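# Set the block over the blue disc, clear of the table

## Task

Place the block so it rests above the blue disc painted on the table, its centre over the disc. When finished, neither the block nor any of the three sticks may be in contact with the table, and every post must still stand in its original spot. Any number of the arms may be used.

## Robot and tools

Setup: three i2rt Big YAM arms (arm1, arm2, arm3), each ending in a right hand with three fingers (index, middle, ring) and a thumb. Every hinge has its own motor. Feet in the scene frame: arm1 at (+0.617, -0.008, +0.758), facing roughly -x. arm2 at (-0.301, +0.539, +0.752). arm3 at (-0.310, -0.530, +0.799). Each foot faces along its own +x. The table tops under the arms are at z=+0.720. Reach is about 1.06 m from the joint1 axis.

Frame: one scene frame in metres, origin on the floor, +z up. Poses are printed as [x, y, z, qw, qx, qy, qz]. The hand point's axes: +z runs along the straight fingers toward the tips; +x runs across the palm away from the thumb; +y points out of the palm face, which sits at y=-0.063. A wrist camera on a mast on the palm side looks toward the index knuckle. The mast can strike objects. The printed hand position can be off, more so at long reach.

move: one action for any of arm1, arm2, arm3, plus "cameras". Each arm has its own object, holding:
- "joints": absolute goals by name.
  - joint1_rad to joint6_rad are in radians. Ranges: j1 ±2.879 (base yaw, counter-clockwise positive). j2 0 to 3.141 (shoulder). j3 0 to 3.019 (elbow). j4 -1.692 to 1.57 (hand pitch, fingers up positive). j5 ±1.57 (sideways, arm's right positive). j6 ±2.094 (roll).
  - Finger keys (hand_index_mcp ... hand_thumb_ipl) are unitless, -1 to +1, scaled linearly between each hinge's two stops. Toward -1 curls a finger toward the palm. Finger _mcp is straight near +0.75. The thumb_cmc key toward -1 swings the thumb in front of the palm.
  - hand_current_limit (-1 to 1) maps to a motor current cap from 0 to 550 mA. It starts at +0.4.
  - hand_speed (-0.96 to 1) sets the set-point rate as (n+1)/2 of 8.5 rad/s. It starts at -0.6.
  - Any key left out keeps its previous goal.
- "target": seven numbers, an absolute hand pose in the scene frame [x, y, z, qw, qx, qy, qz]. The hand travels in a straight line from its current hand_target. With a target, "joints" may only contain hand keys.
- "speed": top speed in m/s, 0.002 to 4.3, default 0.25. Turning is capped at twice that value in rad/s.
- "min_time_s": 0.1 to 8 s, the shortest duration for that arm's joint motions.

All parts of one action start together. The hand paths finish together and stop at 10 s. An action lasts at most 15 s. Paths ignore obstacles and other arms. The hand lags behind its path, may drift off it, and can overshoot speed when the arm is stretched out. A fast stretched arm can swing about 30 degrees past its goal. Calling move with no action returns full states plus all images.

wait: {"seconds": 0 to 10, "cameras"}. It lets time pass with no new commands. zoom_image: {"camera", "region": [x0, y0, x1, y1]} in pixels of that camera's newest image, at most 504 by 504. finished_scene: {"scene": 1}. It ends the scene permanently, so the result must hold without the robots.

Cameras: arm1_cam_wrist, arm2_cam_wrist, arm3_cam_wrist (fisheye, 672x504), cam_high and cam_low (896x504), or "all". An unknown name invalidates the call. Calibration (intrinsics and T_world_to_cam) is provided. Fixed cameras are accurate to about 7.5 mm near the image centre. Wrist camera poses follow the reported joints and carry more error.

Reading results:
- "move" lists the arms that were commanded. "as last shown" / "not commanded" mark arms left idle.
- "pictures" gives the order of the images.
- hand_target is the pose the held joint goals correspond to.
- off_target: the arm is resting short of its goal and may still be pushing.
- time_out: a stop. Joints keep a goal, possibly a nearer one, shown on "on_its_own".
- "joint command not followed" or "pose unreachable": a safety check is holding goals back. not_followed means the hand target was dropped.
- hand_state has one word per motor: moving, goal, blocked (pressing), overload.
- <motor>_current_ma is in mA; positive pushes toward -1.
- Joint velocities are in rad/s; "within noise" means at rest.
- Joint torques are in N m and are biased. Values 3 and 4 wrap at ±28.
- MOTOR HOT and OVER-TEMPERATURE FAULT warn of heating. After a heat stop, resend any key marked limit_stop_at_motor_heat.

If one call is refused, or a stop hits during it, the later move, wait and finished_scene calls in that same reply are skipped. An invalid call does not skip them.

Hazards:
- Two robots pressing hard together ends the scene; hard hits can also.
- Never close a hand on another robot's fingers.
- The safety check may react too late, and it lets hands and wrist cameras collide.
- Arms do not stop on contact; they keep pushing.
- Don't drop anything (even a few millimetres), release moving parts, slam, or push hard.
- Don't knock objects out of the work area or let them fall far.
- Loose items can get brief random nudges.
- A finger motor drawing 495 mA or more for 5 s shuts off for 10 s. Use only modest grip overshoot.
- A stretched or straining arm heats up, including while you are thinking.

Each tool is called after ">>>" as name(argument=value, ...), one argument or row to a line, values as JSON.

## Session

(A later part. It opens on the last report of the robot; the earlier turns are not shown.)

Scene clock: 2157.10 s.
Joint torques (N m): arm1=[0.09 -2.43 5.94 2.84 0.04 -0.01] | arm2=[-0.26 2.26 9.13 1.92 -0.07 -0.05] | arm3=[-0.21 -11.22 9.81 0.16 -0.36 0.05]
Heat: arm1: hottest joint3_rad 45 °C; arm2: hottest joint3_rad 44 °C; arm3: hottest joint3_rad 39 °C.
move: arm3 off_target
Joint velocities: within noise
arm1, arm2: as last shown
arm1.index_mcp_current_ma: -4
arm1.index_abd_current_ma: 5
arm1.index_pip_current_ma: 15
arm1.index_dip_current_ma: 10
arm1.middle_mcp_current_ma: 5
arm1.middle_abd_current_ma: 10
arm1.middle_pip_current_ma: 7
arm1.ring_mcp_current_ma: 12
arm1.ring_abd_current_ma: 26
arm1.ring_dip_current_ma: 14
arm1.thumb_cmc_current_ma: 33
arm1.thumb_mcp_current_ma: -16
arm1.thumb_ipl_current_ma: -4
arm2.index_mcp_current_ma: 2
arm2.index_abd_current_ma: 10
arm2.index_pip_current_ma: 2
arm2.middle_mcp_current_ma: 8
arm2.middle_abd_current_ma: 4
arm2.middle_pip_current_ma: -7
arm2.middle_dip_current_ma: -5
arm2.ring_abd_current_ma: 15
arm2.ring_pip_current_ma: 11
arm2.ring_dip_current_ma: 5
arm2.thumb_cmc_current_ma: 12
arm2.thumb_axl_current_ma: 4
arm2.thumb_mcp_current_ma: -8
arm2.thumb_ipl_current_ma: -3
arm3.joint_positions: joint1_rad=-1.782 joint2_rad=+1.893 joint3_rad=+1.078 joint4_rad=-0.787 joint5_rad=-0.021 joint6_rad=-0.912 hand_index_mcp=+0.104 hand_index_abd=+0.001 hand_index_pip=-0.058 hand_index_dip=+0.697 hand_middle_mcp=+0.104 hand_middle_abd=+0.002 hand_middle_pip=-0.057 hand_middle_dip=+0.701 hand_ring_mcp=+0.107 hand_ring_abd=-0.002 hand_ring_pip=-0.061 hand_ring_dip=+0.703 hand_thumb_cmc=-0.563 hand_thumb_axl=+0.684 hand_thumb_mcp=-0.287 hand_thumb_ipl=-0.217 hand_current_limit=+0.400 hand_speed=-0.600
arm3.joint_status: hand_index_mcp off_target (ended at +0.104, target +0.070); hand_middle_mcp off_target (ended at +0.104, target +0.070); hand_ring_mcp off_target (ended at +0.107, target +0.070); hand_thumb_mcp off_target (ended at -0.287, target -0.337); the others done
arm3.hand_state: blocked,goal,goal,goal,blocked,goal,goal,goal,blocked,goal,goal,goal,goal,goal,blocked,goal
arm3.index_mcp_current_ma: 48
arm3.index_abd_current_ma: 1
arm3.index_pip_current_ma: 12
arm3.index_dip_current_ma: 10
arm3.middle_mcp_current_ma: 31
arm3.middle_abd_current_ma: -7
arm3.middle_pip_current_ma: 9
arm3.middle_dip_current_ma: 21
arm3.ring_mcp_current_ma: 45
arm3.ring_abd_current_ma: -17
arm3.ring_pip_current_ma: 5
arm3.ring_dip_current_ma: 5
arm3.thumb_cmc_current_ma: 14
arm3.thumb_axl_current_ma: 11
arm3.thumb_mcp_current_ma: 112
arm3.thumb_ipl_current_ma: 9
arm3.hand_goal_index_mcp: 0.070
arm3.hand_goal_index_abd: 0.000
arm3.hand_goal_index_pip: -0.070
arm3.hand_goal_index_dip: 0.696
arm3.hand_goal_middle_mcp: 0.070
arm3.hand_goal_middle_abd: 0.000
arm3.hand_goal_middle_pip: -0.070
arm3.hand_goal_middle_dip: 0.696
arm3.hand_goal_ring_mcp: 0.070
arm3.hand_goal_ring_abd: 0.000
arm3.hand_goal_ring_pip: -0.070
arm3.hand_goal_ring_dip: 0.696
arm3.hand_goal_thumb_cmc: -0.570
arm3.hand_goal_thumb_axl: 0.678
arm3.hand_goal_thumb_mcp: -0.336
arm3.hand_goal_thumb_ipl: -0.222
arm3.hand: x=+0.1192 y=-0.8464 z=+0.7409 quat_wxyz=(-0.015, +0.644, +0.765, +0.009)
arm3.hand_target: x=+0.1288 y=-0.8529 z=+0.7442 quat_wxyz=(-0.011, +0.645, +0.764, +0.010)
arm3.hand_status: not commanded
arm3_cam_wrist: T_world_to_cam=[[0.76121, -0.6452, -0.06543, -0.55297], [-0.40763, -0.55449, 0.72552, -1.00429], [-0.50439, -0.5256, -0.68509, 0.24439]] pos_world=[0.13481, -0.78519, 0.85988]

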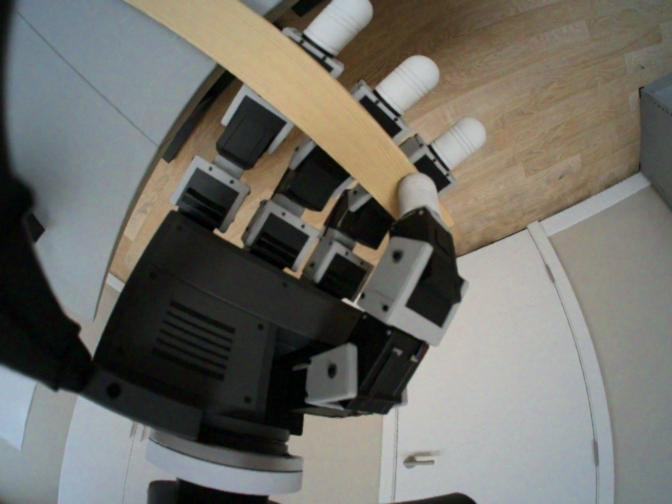

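>>> move(
  arm3={"target": [0.138, -0.907, 0.746, -0.0112, 0.6455, 0.7637, 0.0097], "speed": 0.06},
  cameras=["arm3_cam_wrist", "cam_high"],
)

Scene clock: 2164.50 s.
Joint torques (N m): arm1=[0.09 -2.43 5.94 2.82 0.05 -0.01] | arm2=[-0.26 2.26 9.11 1.88 -0.07 -0.05] | arm3=[-1.08 -12.45 10.71 0.13 -0.3 -0.15]
Heat: arm1: hottest joint3_rad 45 °C; arm2: hottest joint3_rad 44 °C; arm3: hottest joint3_rad 39 °C.
move: arm3 off_target
Joint velocities: within noise
arm1, arm2: as last shown
arm1.index_mcp_current_ma: -6
arm1.index_abd_current_ma: 8
arm1.index_pip_current_ma: 17
arm1.index_dip_current_ma: 4
arm1.middle_mcp_current_ma: 1
arm1.middle_abd_current_ma: 13
arm1.middle_pip_current_ma: -2
arm1.middle_dip_current_ma: 1
arm1.ring_abd_current_ma: 32
arm1.ring_dip_current_ma: 10
arm1.thumb_cmc_current_ma: 36
arm1.thumb_axl_current_ma: 9
arm1.thumb_mcp_current_ma: -17
arm1.thumb_ipl_current_ma: 0
arm2.index_abd_current_ma: 7
arm2.index_dip_current_ma: -6
arm2.middle_mcp_current_ma: 4
arm2.middle_abd_current_ma: 7
arm2.middle_pip_current_ma: -8
arm2.middle_dip_current_ma: -10
arm2.ring_mcp_current_ma: 9
arm2.ring_abd_current_ma: 19
arm2.ring_pip_current_ma: 7
arm2.ring_dip_current_ma: 6
arm2.thumb_cmc_current_ma: 13
arm2.thumb_mcp_current_ma: -12
arm2.thumb_ipl_current_ma: -9
arm3.joint_positions: joint1_rad=-1.836 joint2_rad=+1.975 joint3_rad=+1.220 joint4_rad=-0.853 joint5_rad=-0.021 joint6_rad=-0.959 hand_index_mcp=+0.104 hand_index_abd=+0.001 hand_index_pip=-0.058 hand_index_dip=+0.697 hand_middle_mcp=+0.104 hand_middle_abd=+0.002 hand_middle_pip=-0.057 hand_middle_dip=+0.701 hand_ring_mcp=+0.107 hand_ring_abd=-0.002 hand_ring_pip=-0.061 hand_ring_dip=+0.703 hand_thumb_cmc=-0.564 hand_thumb_axl=+0.684 hand_thumb_mcp=-0.287 hand_thumb_ipl=-0.217 hand_current_limit=+0.400 hand_speed=-0.600
arm3.joint_status: not commanded
arm3.hand_state: blocked,goal,goal,goal,blocked,goal,goal,goal,blocked,goal,goal,goal,goal,goal,blocked,goal
arm3.index_mcp_current_ma: 50
arm3.index_abd_current_ma: 6
arm3.index_pip_current_ma: 3
arm3.index_dip_current_ma: 5
arm3.middle_mcp_current_ma: 42
arm3.middle_abd_current_ma: 1
arm3.middle_pip_current_ma: 8
arm3.middle_dip_current_ma: 14
arm3.ring_mcp_current_ma: 42
arm3.ring_abd_current_ma: 7
arm3.ring_pip_current_ma: -1
arm3.ring_dip_current_ma: 5
arm3.thumb_cmc_current_ma: 23
arm3.thumb_axl_current_ma: 29
arm3.thumb_mcp_current_ma: 87
arm3.thumb_ipl_current_ma: 5
arm3.hand_goal_index_mcp: 0.070
arm3.hand_goal_index_abd: 0.000
arm3.hand_goal_index_pip: -0.070
arm3.hand_goal_index_dip: 0.696
arm3.hand_goal_middle_mcp: 0.070
arm3.hand_goal_middle_abd: 0.000
arm3.hand_goal_middle_pip: -0.070
arm3.hand_goal_middle_dip: 0.696
arm3.hand_goal_ring_mcp: 0.070
arm3.hand_goal_ring_abd: 0.000
arm3.hand_goal_ring_pip: -0.070
arm3.hand_goal_ring_dip: 0.696
arm3.hand_goal_thumb_cmc: -0.570
arm3.hand_goal_thumb_axl: 0.678
arm3.hand_goal_thumb_mcp: -0.336
arm3.hand_goal_thumb_ipl: -0.222
arm3.hand: x=+0.1314 y=-0.8947 z=+0.7412 quat_wxyz=(-0.017, +0.646, +0.763, +0.010)
arm3.hand_target: x=+0.1377 y=-0.9068 z=+0.7462 quat_wxyz=(-0.011, +0.646, +0.764, +0.010)
arm3.hand_status: off_target (0.015 m and 0.7 deg from the pose sent, 0.064 m and 0.5 deg at the start)
arm3_cam_wrist: T_world_to_cam=[[0.7563, -0.65047, -0.06999, -0.59409], [-0.41003, -0.55465, 0.72404, -1.02506], [-0.50979, -0.51889, -0.68619, 0.23284]] pos_world=[0.1477, -0.83417, 0.86038]

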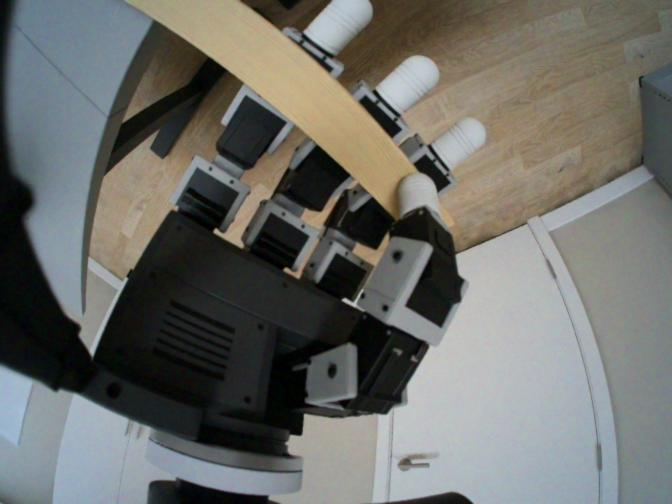

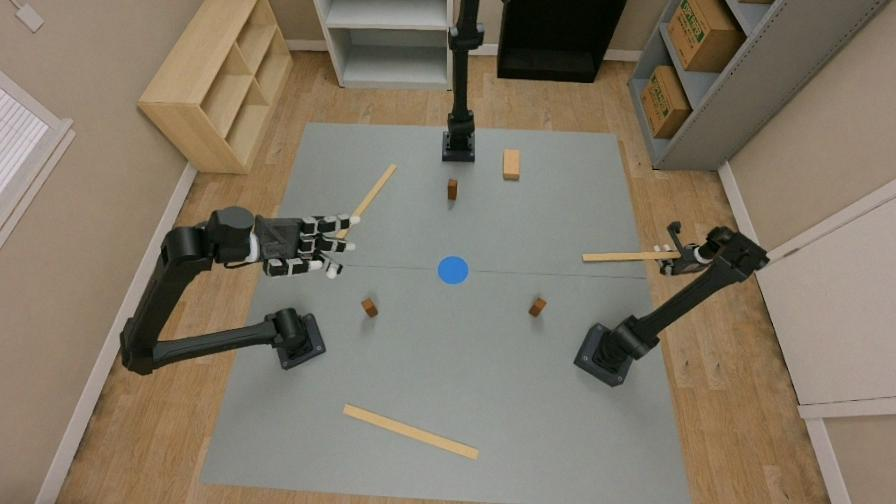

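>>> move(
  arm3={"joints": {"hand_thumb_mcp": -0.056, "hand_thumb_ipl": -0.319, "hand_index_mcp": 0.233, "hand_middle_mcp": 0.233, "hand_ring_mcp": 0.233, "hand_index_pip": -0.182, "hand_middle_pip": -0.182, "hand_ring_pip": -0.182}},
  cameras=[],
)

>>> move(
  arm3={"target": [0.138, -0.846, 0.743, -0.0112, 0.6455, 0.7637, 0.0097], "speed": 0.08},
  cameras=["arm3_cam_wrist", "cam_high"],
)

Scene clock: 2182.73 s.
Joint torques (N m): arm1=[0.15 -2.43 5.96 2.82 0.05 -0.01] | arm2=[-0.26 2.43 9.09 1.89 -0.06 -0.05] | arm3=[-1.03 -12.51 10.71 0.18 -0.29 -0.15]
Heat: arm1: hottest joint3_rad 45 °C; arm2: hottest joint3_rad 44 °C; arm3: hottest joint3_rad 41 °C.
move: arm3 done
Joint velocities: within noise
arm1, arm2: as last shown
arm1.index_mcp_current_ma: -3
arm1.index_abd_current_ma: 9
arm1.index_pip_current_ma: 20
arm1.index_dip_current_ma: 1
arm1.middle_mcp_current_ma: 7
arm1.middle_abd_current_ma: 8
arm1.middle_pip_current_ma: 5
arm1.middle_dip_current_ma: -1
arm1.ring_mcp_current_ma: 11
arm1.ring_abd_current_ma: 30
arm1.ring_pip_current_ma: -1
arm1.ring_dip_current_ma: 2
arm1.thumb_cmc_current_ma: 34
arm1.thumb_axl_current_ma: 12
arm1.thumb_mcp_current_ma: -11
arm2.index_mcp_current_ma: 0
arm2.index_abd_current_ma: 5
arm2.index_pip_current_ma: 0
arm2.index_dip_current_ma: -5
arm2.middle_mcp_current_ma: 7
arm2.middle_abd_current_ma: 11
arm2.middle_pip_current_ma: -10
arm2.middle_dip_current_ma: -4
arm2.ring_mcp_current_ma: 5
arm2.ring_abd_current_ma: 15
arm2.ring_pip_current_ma: 13
arm2.ring_dip_current_ma: 4
arm2.thumb_cmc_current_ma: 11
arm2.thumb_axl_current_ma: 5
arm2.thumb_ipl_current_ma: -13
arm3.joint_positions: joint1_rad=-1.836 joint2_rad=+1.975 joint3_rad=+1.220 joint4_rad=-0.855 joint5_rad=-0.021 joint6_rad=-0.961 hand_index_mcp=+0.247 hand_index_abd=+0.001 hand_index_pip=-0.173 hand_index_dip=+0.697 hand_middle_mcp=+0.248 hand_middle_abd=+0.002 hand_middle_pip=-0.169 hand_middle_dip=+0.701 hand_ring_mcp=+0.247 hand_ring_abd=-0.002 hand_ring_pip=-0.167 hand_ring_dip=+0.703 hand_thumb_cmc=-0.564 hand_thumb_axl=+0.684 hand_thumb_mcp=-0.068 hand_thumb_ipl=-0.319 hand_current_limit=+0.400 hand_speed=-0.600
arm3.joint_status: all done
arm3.hand_state: goal,goal,goal,goal,goal,goal,goal,goal,goal,goal,goal,goal,goal,goal,goal,goal
arm3.index_mcp_current_ma: 39
arm3.index_abd_current_ma: -4
arm3.index_pip_current_ma: 3
arm3.index_dip_current_ma: 9
arm3.middle_mcp_current_ma: 21
arm3.middle_abd_current_ma: 7
arm3.middle_pip_current_ma: 17
arm3.middle_dip_current_ma: 19
arm3.ring_mcp_current_ma: -1
arm3.ring_abd_current_ma: -11
arm3.ring_pip_current_ma: 15
arm3.ring_dip_current_ma: -12
arm3.thumb_cmc_current_ma: 10
arm3.thumb_axl_current_ma: 14
arm3.thumb_mcp_current_ma: 2
arm3.thumb_ipl_current_ma: 7
arm3.hand_goal_index_mcp: 0.234
arm3.hand_goal_index_abd: 0.000
arm3.hand_goal_index_pip: -0.182
arm3.hand_goal_index_dip: 0.696
arm3.hand_goal_middle_mcp: 0.234
arm3.hand_goal_middle_abd: 0.000
arm3.hand_goal_middle_pip: -0.182
arm3.hand_goal_middle_dip: 0.696
arm3.hand_goal_ring_mcp: 0.234
arm3.hand_goal_ring_abd: 0.000
arm3.hand_goal_ring_pip: -0.182
arm3.hand_goal_ring_dip: 0.696
arm3.hand_goal_thumb_cmc: -0.570
arm3.hand_goal_thumb_axl: 0.678
arm3.hand_goal_thumb_mcp: -0.056
arm3.hand_goal_thumb_ipl: -0.318
arm3.hand: x=+0.1311 y=-0.8943 z=+0.7411 quat_wxyz=(-0.018, +0.646, +0.763, +0.010)
arm3.hand_target: x=+0.1377 y=-0.9068 z=+0.7462 quat_wxyz=(-0.011, +0.645, +0.764, +0.010)
arm3.hand_status: not commanded

Scene clock: 2184.10 s.
Joint torques (N m): arm1=[0.09 -2.49 5.93 2.84 0.05 -0.01] | arm2=[-0.26 2.32 9.13 1.91 -0.07 -0.05] | arm3=[-0.26 -13.33 7.01 1.06 -0.35 0.05]
Heat: arm1: hottest joint3_rad 45 °C; arm2: hottest joint3_rad 44 °C; arm3: hottest joint3_rad 41 °C.
move: arm3 done
Joint velocities: within noise
arm1, arm2: as last shown
arm1.index_mcp_current_ma: -2
arm1.index_abd_current_ma: 7
arm1.index_pip_current_ma: 14
arm1.index_dip_current_ma: 4
arm1.middle_mcp_current_ma: 5
arm1.middle_abd_current_ma: 12
arm1.middle_pip_current_ma: -4
arm1.middle_dip_current_ma: -8
arm1.ring_mcp_current_ma: 5
arm1.ring_abd_current_ma: 29
arm1.ring_pip_current_ma: -3
arm1.ring_dip_current_ma: 8
arm1.thumb_cmc_current_ma: 35
arm1.thumb_axl_current_ma: 8
arm1.thumb_ipl_current_ma: -1
arm2.index_mcp_current_ma: 3
arm2.index_abd_current_ma: 10
arm2.index_pip_current_ma: 1
arm2.index_dip_current_ma: -10
arm2.middle_abd_current_ma: 10
arm2.middle_pip_current_ma: -8
arm2.middle_dip_current_ma: -10
arm2.ring_abd_current_ma: 18
arm2.ring_pip_current_ma: 10
arm2.ring_dip_current_ma: 7
arm2.thumb_cmc_current_ma: 9
arm2.thumb_mcp_current_ma: -9
arm2.thumb_ipl_current_ma: -11
arm3.joint_positions: joint1_rad=-1.759 joint2_rad=+1.924 joint3_rad=+1.118 joint4_rad=-0.810 joint5_rad=-0.021 joint6_rad=-0.891 hand_index_mcp=+0.247 hand_index_abd=+0.001 hand_index_pip=-0.173 hand_index_dip=+0.697 hand_middle_mcp=+0.248 hand_middle_abd=+0.002 hand_middle_pip=-0.169 hand_middle_dip=+0.701 hand_ring_mcp=+0.247 hand_ring_abd=-0.002 hand_ring_pip=-0.167 hand_ring_dip=+0.703 hand_thumb_cmc=-0.564 hand_thumb_axl=+0.684 hand_thumb_mcp=-0.068 hand_thumb_ipl=-0.319 hand_current_limit=+0.400 hand_speed=-0.600
arm3.joint_status: not commanded
arm3.hand_state: goal,goal,goal,goal,goal,goal,goal,goal,goal,goal,goal,goal,goal,goal,goal,goal
arm3.index_mcp_current_ma: 28
arm3.index_abd_current_ma: 5
arm3.index_pip_current_ma: -2
arm3.index_dip_current_ma: 4
arm3.middle_mcp_current_ma: 17
arm3.middle_abd_current_ma: 3
arm3.middle_pip_current_ma: 11
arm3.middle_dip_current_ma: -4
arm3.ring_mcp_current_ma: 8
arm3.ring_abd_current_ma: -8
arm3.ring_pip_current_ma: 16
arm3.ring_dip_current_ma: 4
arm3.thumb_cmc_current_ma: 14
arm3.thumb_axl_current_ma: 12
arm3.thumb_mcp_current_ma: -8
arm3.thumb_ipl_current_ma: 4
arm3.hand_goal_index_mcp: 0.234
arm3.hand_goal_index_abd: 0.000
arm3.hand_goal_index_pip: -0.182
arm3.hand_goal_index_dip: 0.696
arm3.hand_goal_middle_mcp: 0.234
arm3.hand_goal_middle_abd: 0.000
arm3.hand_goal_middle_pip: -0.182
arm3.hand_goal_middle_dip: 0.696
arm3.hand_goal_ring_mcp: 0.234
arm3.hand_goal_ring_abd: 0.000
arm3.hand_goal_ring_pip: -0.182
arm3.hand_goal_ring_dip: 0.696
arm3.hand_goal_thumb_cmc: -0.570
arm3.hand_goal_thumb_axl: 0.678
arm3.hand_goal_thumb_mcp: -0.056
arm3.hand_goal_thumb_ipl: -0.318
arm3.hand: x=+0.1329 y=-0.8446 z=+0.7364 quat_wxyz=(-0.022, +0.643, +0.765, +0.009)
arm3.hand_target: x=+0.1380 y=-0.8459 z=+0.7430 quat_wxyz=(-0.011, +0.645, +0.764, +0.010)
arm3.hand_status: done (0.008 m and 1.3 deg from the pose sent, 0.049 m and 0.8 deg at the start)
arm3_cam_wrist: T_world_to_cam=[[0.76083, -0.644, -0.08, -0.55076], [-0.39893, -0.56138, 0.72505, -1.00109], [-0.51184, -0.51973, -0.68403, 0.25439]] pos_world=[0.14988, -0.78447, 0.85579]

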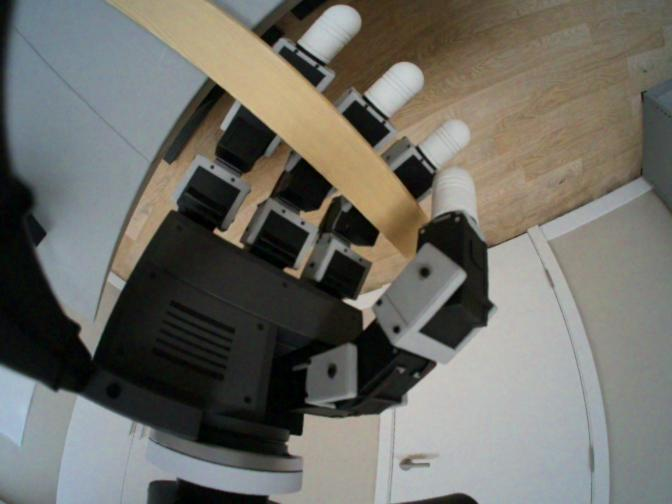

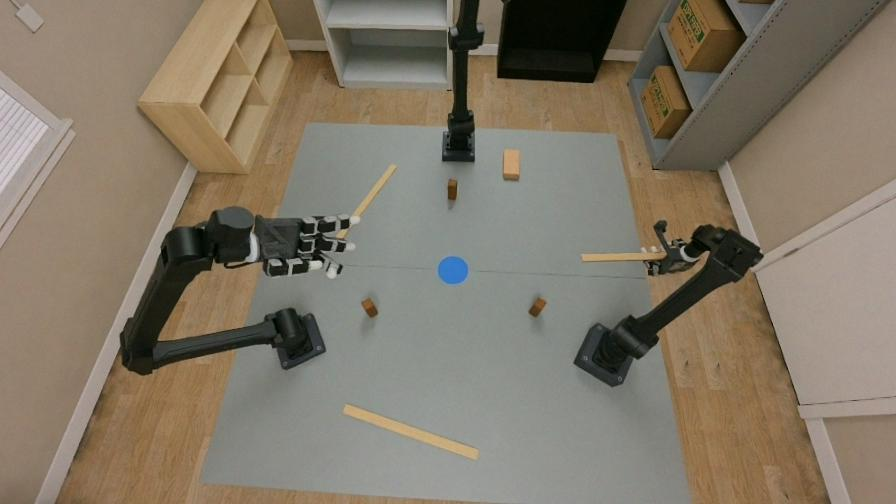

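>>> move(
  arm3={"joints": {"hand_current_limit": 0.7, "hand_thumb_mcp": -0.24, "hand_thumb_ipl": -0.34, "hand_index_mcp": 0.04, "hand_middle_mcp": 0.04, "hand_ring_mcp": 0.04, "hand_index_pip": 0.03, "hand_middle_pip": 0.03, "hand_ring_pip": 0.03}},
  cameras=[],
)

>>> move(
  arm3={"joints": {"hand_thumb_mcp": -0.393, "hand_thumb_ipl": -0.345, "hand_index_mcp": -0.062, "hand_middle_mcp": -0.089, "hand_ring_mcp": -0.171, "hand_index_pip": 0.0, "hand_middle_pip": -0.015, "hand_ring_pip": -0.058}},
  cameras=["arm3_cam_wrist"],
)

Scene clock: 2220.70 s.
Joint torques (N m): arm1=[0.09 -2.43 5.96 2.84 0.04 -0.01] | arm2=[-0.32 2.26 9.1 1.87 -0.06 -0.04] | arm3=[0.03 -13.33 7.01 1.06 -0.35 0.05]
Heat: arm1: hottest joint3_rad 45 °C; arm2: hottest joint3_rad 44 °C; arm3: hottest joint3_rad 39 °C.
move: arm3 off_target
Joint velocities: within noise
arm1, arm2: as last shown
arm1.index_mcp_current_ma: -4
arm1.index_abd_current_ma: 8
arm1.middle_mcp_current_ma: 8
arm1.middle_abd_current_ma: 10
arm1.middle_pip_current_ma: 1
arm1.middle_dip_current_ma: -3
arm1.ring_mcp_current_ma: 9
arm1.ring_abd_current_ma: 32
arm1.ring_pip_current_ma: -6
arm1.ring_dip_current_ma: 11
arm1.thumb_cmc_current_ma: 34
arm1.thumb_axl_current_ma: 7
arm1.thumb_mcp_current_ma: -7
arm1.thumb_ipl_current_ma: 2
arm2.index_mcp_current_ma: 6
arm2.index_abd_current_ma: 8
arm2.index_pip_current_ma: 2
arm2.index_dip_current_ma: -7
arm2.middle_mcp_current_ma: 6
arm2.middle_abd_current_ma: 8
arm2.middle_pip_current_ma: -11
arm2.middle_dip_current_ma: -5
arm2.ring_mcp_current_ma: 11
arm2.ring_abd_current_ma: 16
arm2.ring_pip_current_ma: 8
arm2.ring_dip_current_ma: 3
arm2.thumb_cmc_current_ma: 13
arm2.thumb_axl_current_ma: 6
arm2.thumb_mcp_current_ma: -12
arm2.thumb_ipl_current_ma: -9
arm3.joint_positions: joint1_rad=-1.759 joint2_rad=+1.924 joint3_rad=+1.118 joint4_rad=-0.809 joint5_rad=-0.022 joint6_rad=-0.890 hand_index_mcp=+0.073 hand_index_abd=+0.001 hand_index_pip=+0.035 hand_index_dip=+0.697 hand_middle_mcp=+0.066 hand_middle_abd=+0.002 hand_middle_pip=+0.035 hand_middle_dip=+0.701 hand_ring_mcp=+0.064 hand_ring_abd=-0.002 hand_ring_pip=+0.035 hand_ring_dip=+0.703 hand_thumb_cmc=-0.564 hand_thumb_axl=+0.683 hand_thumb_mcp=-0.224 hand_thumb_ipl=-0.335 hand_current_limit=+0.700 hand_speed=-0.600
arm3.joint_status: hand_index_mcp off_target (ended at +0.073, target +0.040); hand_middle_mcp off_target (ended at +0.066, target +0.040); hand_ring_mcp off_target (ended at +0.064, target +0.040); the others done
arm3.hand_state: blocked,goal,goal,goal,blocked,goal,goal,goal,blocked,goal,goal,goal,goal,goal,goal,goal
arm3.index_mcp_current_ma: 42
arm3.index_abd_current_ma: 0
arm3.index_pip_current_ma: 14
arm3.index_dip_current_ma: 5
arm3.middle_mcp_current_ma: 39
arm3.middle_abd_current_ma: 6
arm3.middle_pip_current_ma: 1
arm3.middle_dip_current_ma: 4
arm3.ring_mcp_current_ma: 31
arm3.ring_abd_current_ma: 3
arm3.ring_pip_current_ma: 6
arm3.ring_dip_current_ma: 6
arm3.thumb_cmc_current_ma: 14
arm3.thumb_axl_current_ma: 5
arm3.thumb_mcp_current_ma: 26
arm3.thumb_ipl_current_ma: 15
arm3.hand_goal_index_mcp: 0.040
arm3.hand_goal_index_abd: 0.000
arm3.hand_goal_index_pip: 0.030
arm3.hand_goal_index_dip: 0.696
arm3.hand_goal_middle_mcp: 0.040
arm3.hand_goal_middle_abd: 0.000
arm3.hand_goal_middle_pip: 0.030
arm3.hand_goal_middle_dip: 0.696
arm3.hand_goal_ring_mcp: 0.040
arm3.hand_goal_ring_abd: 0.000
arm3.hand_goal_ring_pip: 0.030
arm3.hand_goal_ring_dip: 0.696
arm3.hand_goal_thumb_cmc: -0.570
arm3.hand_goal_thumb_axl: 0.678
arm3.hand_goal_thumb_mcp: -0.240
arm3.hand_goal_thumb_ipl: -0.340
arm3.hand: x=+0.1333 y=-0.8447 z=+0.7368 quat_wxyz=(-0.022, +0.644, +0.765, +0.009)
arm3.hand_target: x=+0.1380 y=-0.8459 z=+0.7430 quat_wxyz=(-0.011, +0.645, +0.764, +0.010)
arm3.hand_status: not commanded

Scene clock: 2221.27 s.
Joint torques (N m): arm1=[0.09 -2.43 5.94 2.84 0.04 0] | arm2=[-0.32 2.26 9.11 1.88 -0.07 -0.05] | arm3=[-0.15 -13.27 7.04 1.03 -0.35 0.04]
Heat: arm1: hottest joint3_rad 45 °C; arm2: hottest joint3_rad 44 °C; arm3: hottest joint3_rad 39 °C.
move: arm3 off_target
Joint velocities: within noise
arm1, arm2: as last shown
arm1.index_mcp_current_ma: -6
arm1.index_abd_current_ma: 4
arm1.index_pip_current_ma: 25
arm1.index_dip_current_ma: 2
arm1.middle_mcp_current_ma: 4
arm1.middle_abd_current_ma: 12
arm1.middle_pip_current_ma: -4
arm1.middle_dip_current_ma: 3
arm1.ring_abd_current_ma: 29
arm1.ring_pip_current_ma: -4
arm1.ring_dip_current_ma: 9
arm1.thumb_cmc_current_ma: 32
arm1.thumb_axl_current_ma: 16
arm1.thumb_mcp_current_ma: -18
arm1.thumb_ipl_current_ma: -5
arm2.index_mcp_current_ma: 3
arm2.index_pip_current_ma: 0
arm2.index_dip_current_ma: -10
arm2.middle_mcp_current_ma: 12
arm2.middle_abd_current_ma: 7
arm2.middle_pip_current_ma: -9
arm2.middle_dip_current_ma: -7
arm2.ring_mcp_current_ma: 6
arm2.ring_abd_current_ma: 18
arm2.ring_pip_current_ma: 9
arm2.ring_dip_current_ma: 1
arm2.thumb_axl_current_ma: 4
arm2.thumb_mcp_current_ma: -9
arm2.thumb_ipl_current_ma: -10
arm3.joint_positions: joint1_rad=-1.759 joint2_rad=+1.924 joint3_rad=+1.118 joint4_rad=-0.808 joint5_rad=-0.022 joint6_rad=-0.889 hand_index_mcp=+0.049 hand_index_abd=-0.014 hand_index_pip=+0.033 hand_index_dip=+0.697 hand_middle_mcp=+0.015 hand_middle_abd=-0.008 hand_middle_pip=+0.012 hand_middle_dip=+0.695 hand_ring_mcp=-0.021 hand_ring_abd=-0.007 hand_ring_pip=-0.014 hand_ring_dip=+0.702 hand_thumb_cmc=-0.564 hand_thumb_axl=+0.686 hand_thumb_mcp=-0.230 hand_thumb_ipl=-0.327 hand_current_limit=+0.700 hand_speed=-0.600
arm3.joint_status: hand_index_mcp off_target (ended at +0.049, target -0.062); hand_index_pip off_target (ended at +0.033, target +0.000); hand_middle_mcp off_target (ended at +0.015, target -0.089); hand_middle_pip off_target (ended at +0.012, target -0.015); hand_ring_mcp off_target (ended at -0.021, target -0.171); hand_ring_pip off_target (ended at -0.014, target -0.058); hand_thumb_mcp off_target (ended at -0.230, target -0.393); the others done
arm3.hand_state: blocked,goal,blocked,goal,blocked,goal,blocked,goal,blocked,goal,blocked,goal,goal,goal,blocked,goal
arm3.index_mcp_current_ma: 206
arm3.index_abd_current_ma: -15
arm3.index_pip_current_ma: 41
arm3.index_dip_current_ma: 1
arm3.middle_mcp_current_ma: 169
arm3.middle_abd_current_ma: 4
arm3.middle_pip_current_ma: 24
arm3.middle_dip_current_ma: 12
arm3.ring_mcp_current_ma: 261
arm3.ring_abd_current_ma: -5
arm3.ring_pip_current_ma: 63
arm3.ring_dip_current_ma: 5
arm3.thumb_cmc_current_ma: 0
arm3.thumb_axl_current_ma: 9
arm3.thumb_mcp_current_ma: 407
arm3.thumb_ipl_current_ma: 43
arm3.hand_goal_index_mcp: -0.062
arm3.hand_goal_index_abd: 0.000
arm3.hand_goal_index_pip: 0.000
arm3.hand_goal_index_dip: 0.696
arm3.hand_goal_middle_mcp: -0.088
arm3.hand_goal_middle_abd: 0.000
arm3.hand_goal_middle_pip: -0.014
arm3.hand_goal_middle_dip: 0.696
arm3.hand_goal_ring_mcp: -0.170
arm3.hand_goal_ring_abd: 0.000
arm3.hand_goal_ring_pip: -0.058
arm3.hand_goal_ring_dip: 0.696
arm3.hand_goal_thumb_cmc: -0.570
arm3.hand_goal_thumb_axl: 0.678
arm3.hand_goal_thumb_mcp: -0.392
arm3.hand_goal_thumb_ipl: -0.344
arm3.hand: x=+0.1334 y=-0.8448 z=+0.7368 quat_wxyz=(-0.021, +0.644, +0.765, +0.009)
arm3.hand_target: x=+0.1380 y=-0.8459 z=+0.7430 quat_wxyz=(-0.011, +0.645, +0.764, +0.010)
arm3.hand_status: not commanded
arm3_cam_wrist: T_world_to_cam=[[0.75999, -0.64523, -0.07806, -0.5536], [-0.40137, -0.56041, 0.72446, -0.99973], [-0.51118, -0.51925, -0.68488, 0.25572]] pos_world=[0.15019, -0.78467, 0.85619]

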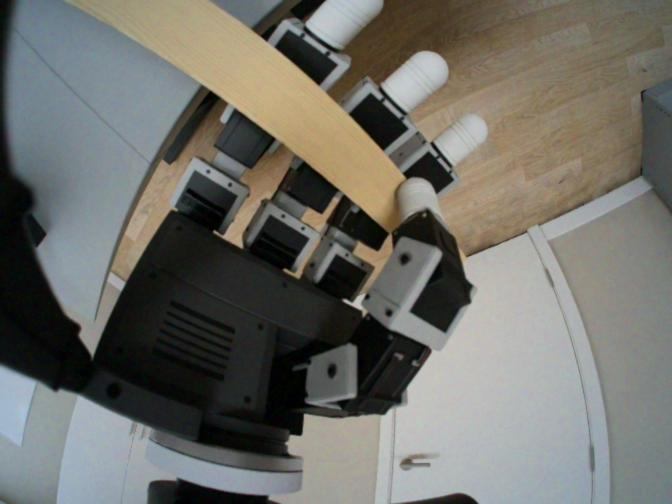

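>>> move(
  arm3={"target": [0.138, -0.846, 0.81, -0.0112, 0.6455, 0.7637, 0.0097], "speed": 0.08},
  cameras=["arm3_cam_wrist", "cam_high", "cam_low"],
)

Scene clock: 2227.43 s.
Joint torques (N m): arm1=[0.09 -2.43 5.94 2.82 0.04 -0.01] | arm2=[-0.44 2.26 9.1 1.87 -0.06 -0.05] | arm3=[-0.03 -12.45 11.4 0.06 -0.36 0.04]
Heat: arm1: hottest joint3_rad 45 °C; arm2: hottest joint3_rad 44 °C; arm3: hottest joint3_rad 39 °C.
move: arm3 off_target
Joint velocities: within noise
arm1, arm2: as last shown
arm1.index_pip_current_ma: 13
arm1.middle_mcp_current_ma: 8
arm1.middle_abd_current_ma: 10
arm1.middle_pip_current_ma: 3
arm1.middle_dip_current_ma: -1
arm1.ring_mcp_current_ma: 14
arm1.ring_abd_current_ma: 30
arm1.ring_pip_current_ma: -6
arm1.ring_dip_current_ma: 12
arm1.thumb_cmc_current_ma: 35
arm1.thumb_axl_current_ma: 4
arm1.thumb_mcp_current_ma: -6
arm1.thumb_ipl_current_ma: 0
arm2.index_mcp_current_ma: 5
arm2.index_abd_current_ma: 9
arm2.index_pip_current_ma: -1
arm2.index_dip_current_ma: -5
arm2.middle_mcp_current_ma: 8
arm2.middle_abd_current_ma: 10
arm2.middle_pip_current_ma: -11
arm2.middle_dip_current_ma: -6
arm2.ring_abd_current_ma: 22
arm2.ring_pip_current_ma: 7
arm2.ring_dip_current_ma: 8
arm2.thumb_cmc_current_ma: 14
arm2.thumb_axl_current_ma: 8
arm2.thumb_mcp_current_ma: -14
arm2.thumb_ipl_current_ma: -11
arm3.joint_positions: joint1_rad=-1.759 joint2_rad=+1.802 joint3_rad=+1.119 joint4_rad=-0.949 joint5_rad=-0.022 joint6_rad=-0.889 hand_index_mcp=+0.049 hand_index_abd=-0.014 hand_index_pip=+0.033 hand_index_dip=+0.697 hand_middle_mcp=+0.015 hand_middle_abd=-0.008 hand_middle_pip=+0.012 hand_middle_dip=+0.695 hand_ring_mcp=-0.021 hand_ring_abd=-0.007 hand_ring_pip=-0.014 hand_ring_dip=+0.701 hand_thumb_cmc=-0.564 hand_thumb_axl=+0.686 hand_thumb_mcp=-0.230 hand_thumb_ipl=-0.327 hand_current_limit=+0.700 hand_speed=-0.600
arm3.joint_status: not commanded
arm3.hand_state: blocked,goal,blocked,goal,blocked,goal,blocked,goal,blocked,goal,blocked,goal,goal,goal,blocked,goal
arm3.index_mcp_current_ma: 208
arm3.index_abd_current_ma: -19
arm3.index_pip_current_ma: 40
arm3.index_dip_current_ma: -3
arm3.middle_mcp_current_ma: 176
arm3.middle_abd_current_ma: 1
arm3.middle_pip_current_ma: 40
arm3.middle_dip_current_ma: 17
arm3.ring_mcp_current_ma: 265
arm3.ring_abd_current_ma: -4
arm3.ring_pip_current_ma: 61
arm3.ring_dip_current_ma: 6
arm3.thumb_cmc_current_ma: 24
arm3.thumb_axl_current_ma: 13
arm3.thumb_mcp_current_ma: 406
arm3.thumb_ipl_current_ma: 27
arm3.hand_goal_index_mcp: -0.062
arm3.hand_goal_index_abd: 0.000
arm3.hand_goal_index_pip: 0.000
arm3.hand_goal_index_dip: 0.696
arm3.hand_goal_middle_mcp: -0.088
arm3.hand_goal_middle_abd: 0.000
arm3.hand_goal_middle_pip: -0.014
arm3.hand_goal_middle_dip: 0.696
arm3.hand_goal_ring_mcp: -0.170
arm3.hand_goal_ring_abd: 0.000
arm3.hand_goal_ring_pip: -0.058
arm3.hand_goal_ring_dip: 0.696
arm3.hand_goal_thumb_cmc: -0.570
arm3.hand_goal_thumb_axl: 0.678
arm3.hand_goal_thumb_mcp: -0.392
arm3.hand_goal_thumb_ipl: -0.344
arm3.hand: x=+0.1230 y=-0.8354 z=+0.7915 quat_wxyz=(-0.030, +0.644, +0.764, +0.009)
arm3.hand_target: x=+0.1375 y=-0.8454 z=+0.8104 quat_wxyz=(-0.011, +0.645, +0.764, +0.010)
arm3.hand_status: off_target (0.026 m and 2.2 deg from the pose sent, 0.073 m and 1.2 deg at the start)
arm3_cam_wrist: T_world_to_cam=[[0.75885, -0.64428, -0.09515, -0.52084], [-0.39204, -0.56857, 0.72321, -1.04526], [-0.52005, -0.5115, -0.68404, 0.29958]] pos_world=[0.14125, -0.77663, 0.91131]

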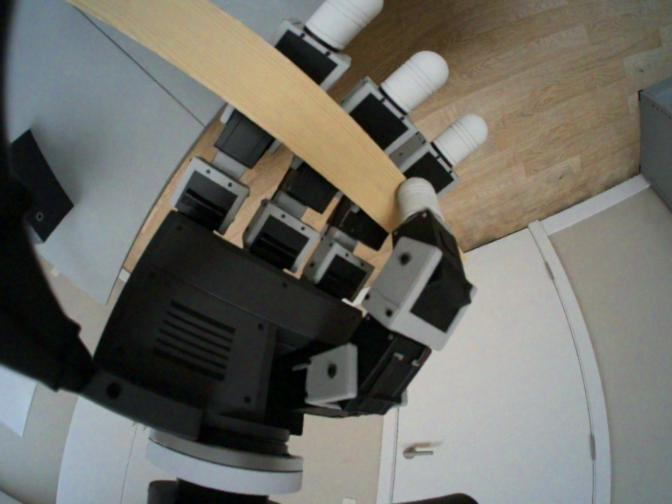

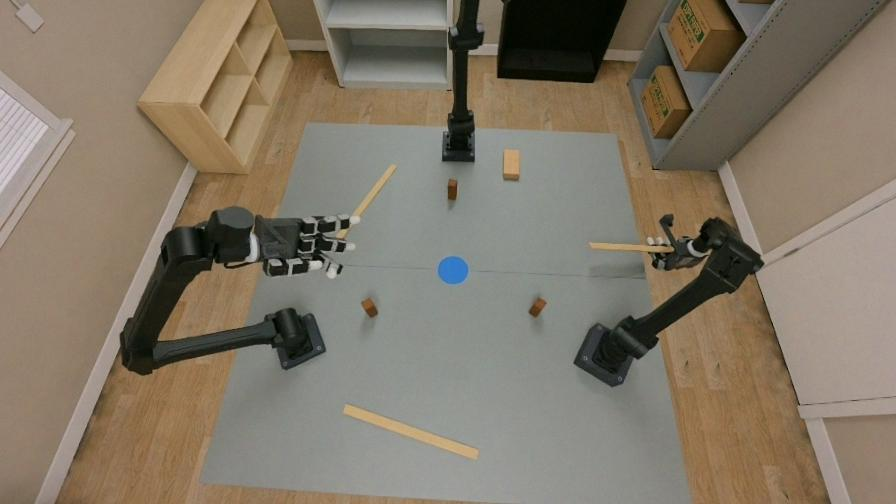

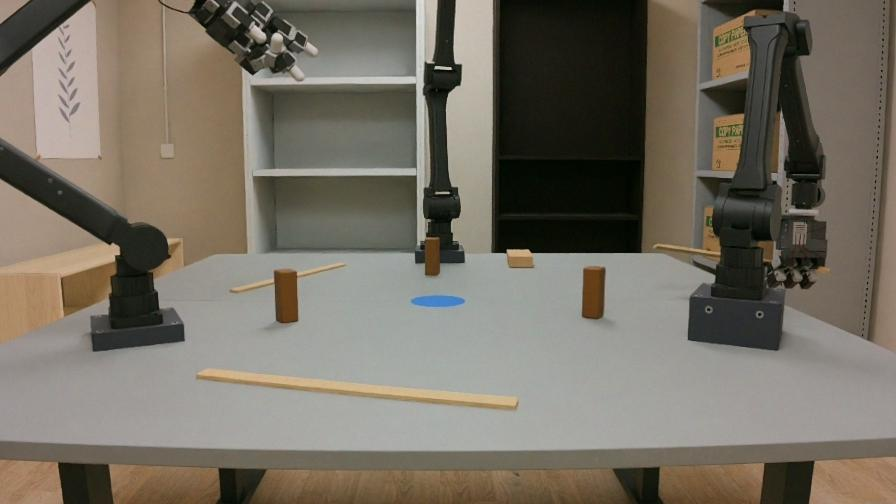

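>>> zoom_image(
  camera="arm3_cam_wrist",
  region=[60, 0, 480, 260],
)

Scaled by 1.200 from the camera's image (finer frame: 960x720).

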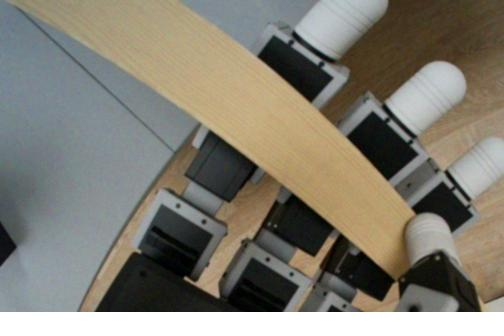

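>>> move(
  arm3={"target": [0.12, -0.78, 0.96, -0.0112, 0.6455, 0.7637, 0.0097], "speed": 0.15},
  cameras=[],
)

>>> move(
  arm3={"target": [0.06, -0.50, 0.98, -0.0107, 0.7071, 0.7071, 0.0107], "speed": 0.2},
  cameras=["arm3_cam_wrist", "cam_high", "cam_low"],
)

Scene clock: 2425.00 s.
Joint torques (N m): arm1=[0.09 -2.43 5.94 2.81 0.05 -0.01] | arm2=[-0.26 2.32 9.11 1.89 -0.06 -0.05] | arm3=[0.09 -9.35 13.59 0.13 -0.4 0.07]
Heat: arm1: hottest joint3_rad 44 °C; arm2: hottest joint3_rad 45 °C; arm3: hottest joint3_rad 48 °C.
move: arm3 off_target
Joint velocities: within noise
arm1.joint_positions: joint1_rad=+0.250 joint2_rad=+1.438 joint3_rad=+2.828 joint4_rad=-1.330 joint5_rad=-0.023 joint6_rad=+1.049 hand_index_mcp=+1.000 hand_index_abd=+0.256 hand_index_pip=-0.482 hand_index_dip=+0.007 hand_middle_mcp=+0.763 hand_middle_abd=+0.145 hand_middle_pip=+0.577 hand_middle_dip=+0.696 hand_ring_mcp=+0.762 hand_ring_abd=-0.087 hand_ring_pip=+0.577 hand_ring_dip=+0.696 hand_thumb_cmc=-0.545 hand_thumb_axl=+0.683 hand_thumb_mcp=-0.784 hand_thumb_ipl=+0.168 hand_current_limit=+0.400 hand_speed=-0.600
arm1.joint_status: not commanded
arm1.hand_state: overload,goal,goal,goal,goal,goal,goal,goal,goal,blocked,goal,goal,blocked,goal,goal,goal
arm1.index_mcp_current_ma: -3
arm1.index_abd_current_ma: 10
arm1.index_pip_current_ma: 21
arm1.index_dip_current_ma: -1
arm1.middle_mcp_current_ma: 5
arm1.middle_abd_current_ma: 9
arm1.middle_pip_current_ma: 5
arm1.middle_dip_current_ma: -4
arm1.ring_mcp_current_ma: 11
arm1.ring_abd_current_ma: 26
arm1.ring_pip_current_ma: -7
arm1.ring_dip_current_ma: 12
arm1.thumb_cmc_current_ma: 38
arm1.thumb_axl_current_ma: 11
arm1.thumb_mcp_current_ma: -16
arm1.thumb_ipl_current_ma: 4
arm1.hand_goal_index_mcp: 0.754
arm1.hand_goal_index_abd: 0.250
arm1.hand_goal_index_pip: -0.500
arm1.hand_goal_index_dip: 0.000
arm1.hand_goal_middle_mcp: 0.754
arm1.hand_goal_middle_abd: 0.140
arm1.hand_goal_middle_pip: 0.576
arm1.hand_goal_middle_dip: 0.696
arm1.hand_goal_ring_mcp: 0.754
arm1.hand_goal_ring_abd: -0.140
arm1.hand_goal_ring_pip: 0.576
arm1.hand_goal_ring_dip: 0.696
arm1.hand_goal_thumb_cmc: -0.570
arm1.hand_goal_thumb_axl: 0.678
arm1.hand_goal_thumb_mcp: -0.780
arm1.hand_goal_thumb_ipl: 0.168
arm1.hand: x=+0.2486 y=-0.0272 z=+1.6844 quat_wxyz=(+0.722, +0.274, -0.631, -0.082)
arm1.hand_target: x=+0.2482 y=-0.0274 z=+1.6884 quat_wxyz=(+0.727, +0.272, -0.626, -0.083)
arm1.hand_status: not commanded
arm2.joint_positions: joint1_rad=+0.017 joint2_rad=+0.620 joint3_rad=+1.375 joint4_rad=-1.399 joint5_rad=-0.024 joint6_rad=+1.132 hand_index_mcp=+0.755 hand_index_abd=+0.255 hand_index_pip=-0.496 hand_index_dip=+0.000 hand_middle_mcp=+0.753 hand_middle_abd=+0.157 hand_middle_pip=+0.577 hand_middle_dip=+0.696 hand_ring_mcp=+0.760 hand_ring_abd=-0.152 hand_ring_pip=+0.579 hand_ring_dip=+0.697 hand_thumb_cmc=-0.564 hand_thumb_axl=+0.679 hand_thumb_mcp=-0.783 hand_thumb_ipl=+0.168 hand_current_limit=+0.400 hand_speed=-0.600
arm2.joint_status: not commanded
arm2.hand_state: goal,goal,goal,goal,goal,goal,goal,goal,goal,goal,goal,goal,goal,goal,goal,goal
arm2.index_mcp_current_ma: 2
arm2.index_abd_current_ma: 2
arm2.index_pip_current_ma: 6
arm2.index_dip_current_ma: -4
arm2.middle_mcp_current_ma: 5
arm2.middle_abd_current_ma: 9
arm2.middle_pip_current_ma: -8
arm2.middle_dip_current_ma: -6
arm2.ring_mcp_current_ma: 7
arm2.ring_abd_current_ma: 21
arm2.ring_pip_current_ma: 8
arm2.ring_dip_current_ma: 2
arm2.thumb_cmc_current_ma: 14
arm2.thumb_axl_current_ma: 1
arm2.thumb_mcp_current_ma: -10
arm2.thumb_ipl_current_ma: -6
arm2.hand_goal_index_mcp: 0.754
arm2.hand_goal_index_abd: 0.250
arm2.hand_goal_index_pip: -0.500
arm2.hand_goal_index_dip: 0.000
arm2.hand_goal_middle_mcp: 0.754
arm2.hand_goal_middle_abd: 0.150
arm2.hand_goal_middle_pip: 0.576
arm2.hand_goal_middle_dip: 0.696
arm2.hand_goal_ring_mcp: 0.754
arm2.hand_goal_ring_abd: -0.160
arm2.hand_goal_ring_pip: 0.576
arm2.hand_goal_ring_dip: 0.696
arm2.hand_goal_thumb_cmc: -0.570
arm2.hand_goal_thumb_axl: 0.678
arm2.hand_goal_thumb_mcp: -0.780
arm2.hand_goal_thumb_ipl: 0.168
arm2.hand: x=-0.2507 y=+0.2936 z=+1.2834 quat_wxyz=(+0.296, +0.855, -0.258, +0.338)
arm2.hand_target: x=-0.2517 y=+0.2954 z=+1.2910 quat_wxyz=(+0.302, +0.851, -0.257, +0.344)
arm2.hand_status: not commanded
arm3.joint_positions: joint1_rad=-1.674 joint2_rad=+1.484 joint3_rad=+1.164 joint4_rad=-1.302 joint5_rad=-0.022 joint6_rad=-0.802 hand_index_mcp=+0.049 hand_index_abd=-0.014 hand_index_pip=+0.033 hand_index_dip=+0.697 hand_middle_mcp=+0.015 hand_middle_abd=-0.008 hand_middle_pip=+0.012 hand_middle_dip=+0.695 hand_ring_mcp=-0.021 hand_ring_abd=-0.007 hand_ring_pip=-0.014 hand_ring_dip=+0.694 hand_thumb_cmc=-0.564 hand_thumb_axl=+0.686 hand_thumb_mcp=-0.230 hand_thumb_ipl=-0.327 hand_current_limit=+0.700 hand_speed=-0.600
arm3.joint_status: not commanded
arm3.hand_state: blocked,goal,blocked,goal,blocked,goal,blocked,goal,blocked,goal,blocked,goal,goal,goal,blocked,goal
arm3.index_mcp_current_ma: 204
arm3.index_abd_current_ma: -14
arm3.index_pip_current_ma: 30
arm3.index_dip_current_ma: 24
arm3.middle_mcp_current_ma: 181
arm3.middle_abd_current_ma: -7
arm3.middle_pip_current_ma: 34
arm3.middle_dip_current_ma: 5
arm3.ring_mcp_current_ma: 275
arm3.ring_abd_current_ma: 3
arm3.ring_pip_current_ma: 67
arm3.ring_dip_current_ma: 2
arm3.thumb_cmc_current_ma: 12
arm3.thumb_axl_current_ma: 12
arm3.thumb_mcp_current_ma: 412
arm3.thumb_ipl_current_ma: 37
arm3.hand_goal_index_mcp: -0.062
arm3.hand_goal_index_abd: 0.000
arm3.hand_goal_index_pip: 0.000
arm3.hand_goal_index_dip: 0.696
arm3.hand_goal_middle_mcp: -0.088
arm3.hand_goal_middle_abd: 0.000
arm3.hand_goal_middle_pip: -0.014
arm3.hand_goal_middle_dip: 0.696
arm3.hand_goal_ring_mcp: -0.170
arm3.hand_goal_ring_abd: 0.000
arm3.hand_goal_ring_pip: -0.058
arm3.hand_goal_ring_dip: 0.696
arm3.hand_goal_thumb_cmc: -0.570
arm3.hand_goal_thumb_axl: 0.678
arm3.hand_goal_thumb_mcp: -0.392
arm3.hand_goal_thumb_ipl: -0.344
arm3.hand: x=+0.1076 y=-0.7753 z=+0.9429 quat_wxyz=(-0.026, +0.645, +0.764, +0.007)
arm3.hand_target: x=+0.1195 y=-0.7797 z=+0.9600 quat_wxyz=(-0.011, +0.645, +0.764, +0.010)
arm3.hand_status: off_target (0.022 m and 1.7 deg from the pose sent, 0.177 m and 2.2 deg at the start)

Scene clock: 2427.40 s.
Joint torques (N m): arm1=[0.15 -2.43 5.96 2.84 0.04 -0.01] | arm2=[-0.26 2.37 9.11 1.91 -0.06 -0.05] | arm3=[-0.5 -5.48 10.78 0.43 0.14 0.08]
Heat: arm1: hottest joint3_rad 44 °C; arm2: hottest joint3_rad 45 °C; arm3: hottest joint3_rad 47 °C.
move: arm3 done
Joint velocities: within noise
arm1, arm2: as last shown
arm1.index_mcp_current_ma: -5
arm1.index_abd_current_ma: 5
arm1.index_pip_current_ma: 19
arm1.index_dip_current_ma: 4
arm1.middle_mcp_current_ma: 6
arm1.middle_abd_current_ma: 10
arm1.middle_pip_current_ma: 3
arm1.ring_mcp_current_ma: 10
arm1.ring_abd_current_ma: 29
arm1.ring_pip_current_ma: -5
arm1.ring_dip_current_ma: 7
arm1.thumb_cmc_current_ma: 39
arm1.thumb_axl_current_ma: 8
arm1.thumb_mcp_current_ma: -10
arm1.thumb_ipl_current_ma: 3
arm2.index_mcp_current_ma: 0
arm2.index_abd_current_ma: 7
arm2.index_pip_current_ma: 2
arm2.middle_mcp_current_ma: 12
arm2.middle_abd_current_ma: 8
arm2.middle_pip_current_ma: -7
arm2.middle_dip_current_ma: -7
arm2.ring_mcp_current_ma: 12
arm2.ring_abd_current_ma: 15
arm2.ring_pip_current_ma: 12
arm2.ring_dip_current_ma: 8
arm2.thumb_axl_current_ma: 9
arm2.thumb_ipl_current_ma: -9
arm3.joint_positions: joint1_rad=-0.877 joint2_rad=+1.112 joint3_rad=+0.918 joint4_rad=-1.370 joint5_rad=-0.035 joint6_rad=+0.153 hand_index_mcp=+0.049 hand_index_abd=-0.015 hand_index_pip=+0.033 hand_index_dip=+0.697 hand_middle_mcp=+0.015 hand_middle_abd=-0.008 hand_middle_pip=+0.012 hand_middle_dip=+0.695 hand_ring_mcp=-0.021 hand_ring_abd=-0.008 hand_ring_pip=-0.014 hand_ring_dip=+0.694 hand_thumb_cmc=-0.564 hand_thumb_axl=+0.686 hand_thumb_mcp=-0.230 hand_thumb_ipl=-0.327 hand_current_limit=+0.700 hand_speed=-0.600
arm3.joint_status: not commanded
arm3.hand_state: blocked,goal,blocked,goal,blocked,goal,blocked,goal,blocked,goal,blocked,goal,goal,goal,blocked,goal
arm3.index_mcp_current_ma: 202
arm3.index_abd_current_ma: -17
arm3.index_pip_current_ma: 34
arm3.index_dip_current_ma: 13
arm3.middle_mcp_current_ma: 170
arm3.middle_abd_current_ma: 7
arm3.middle_pip_current_ma: 33
arm3.middle_dip_current_ma: 13
arm3.ring_mcp_current_ma: 277
arm3.ring_abd_current_ma: 2
arm3.ring_pip_current_ma: 59
arm3.ring_dip_current_ma: -14
arm3.thumb_cmc_current_ma: 2
arm3.thumb_axl_current_ma: 26
arm3.thumb_mcp_current_ma: 396
arm3.thumb_ipl_current_ma: 33
arm3.hand_goal_index_mcp: -0.062
arm3.hand_goal_index_abd: 0.000
arm3.hand_goal_index_pip: 0.000
arm3.hand_goal_index_dip: 0.696
arm3.hand_goal_middle_mcp: -0.088
arm3.hand_goal_middle_abd: 0.000
arm3.hand_goal_middle_pip: -0.014
arm3.hand_goal_middle_dip: 0.696
arm3.hand_goal_ring_mcp: -0.170
arm3.hand_goal_ring_abd: 0.000
arm3.hand_goal_ring_pip: -0.058
arm3.hand_goal_ring_dip: 0.696
arm3.hand_goal_thumb_cmc: -0.570
arm3.hand_goal_thumb_axl: 0.678
arm3.hand_goal_thumb_mcp: -0.392
arm3.hand_goal_thumb_ipl: -0.344
arm3.hand: x=+0.0619 y=-0.4978 z=+0.9765 quat_wxyz=(-0.012, +0.703, +0.711, +0.011)
arm3.hand_target: x=+0.0601 y=-0.5000 z=+0.9800 quat_wxyz=(-0.011, +0.707, +0.707, +0.011)
arm3.hand_status: done (0.005 m and 0.7 deg from the pose sent, 0.282 m and 9.8 deg at the start)
arm3_cam_wrist: T_world_to_cam=[[0.64848, -0.75877, -0.06113, -0.32276], [-0.49412, -0.48067, 0.72443, -0.96218], [-0.57906, -0.43957, -0.68663, 0.60901]] pos_world=[0.08652, -0.43969, 1.09547]

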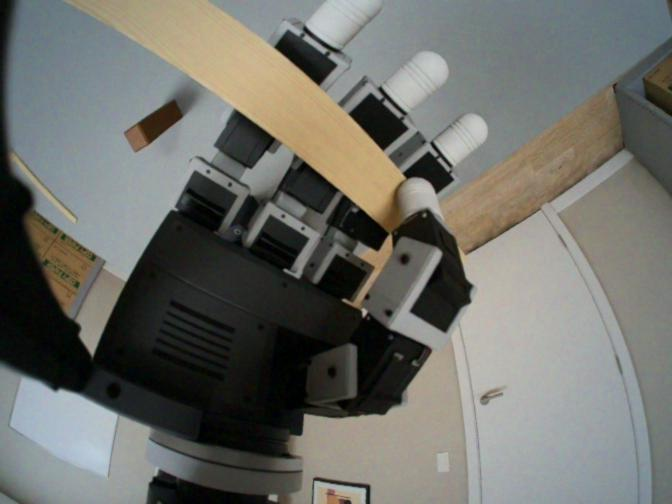

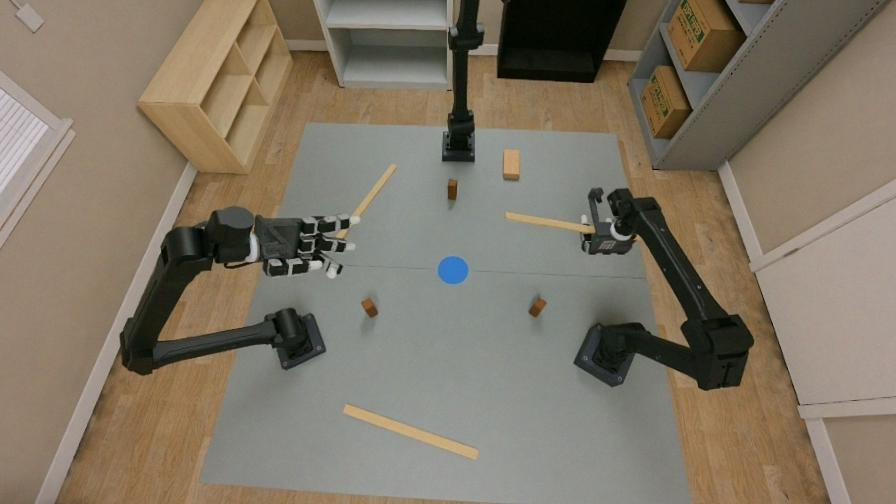

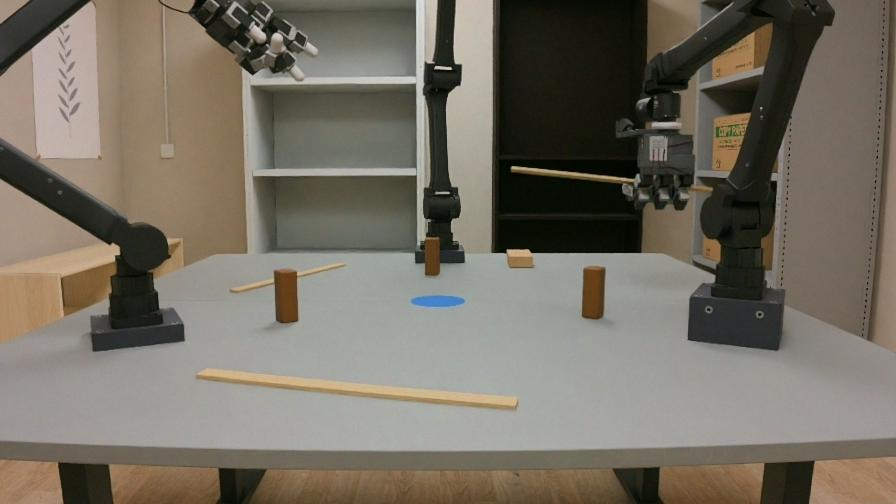

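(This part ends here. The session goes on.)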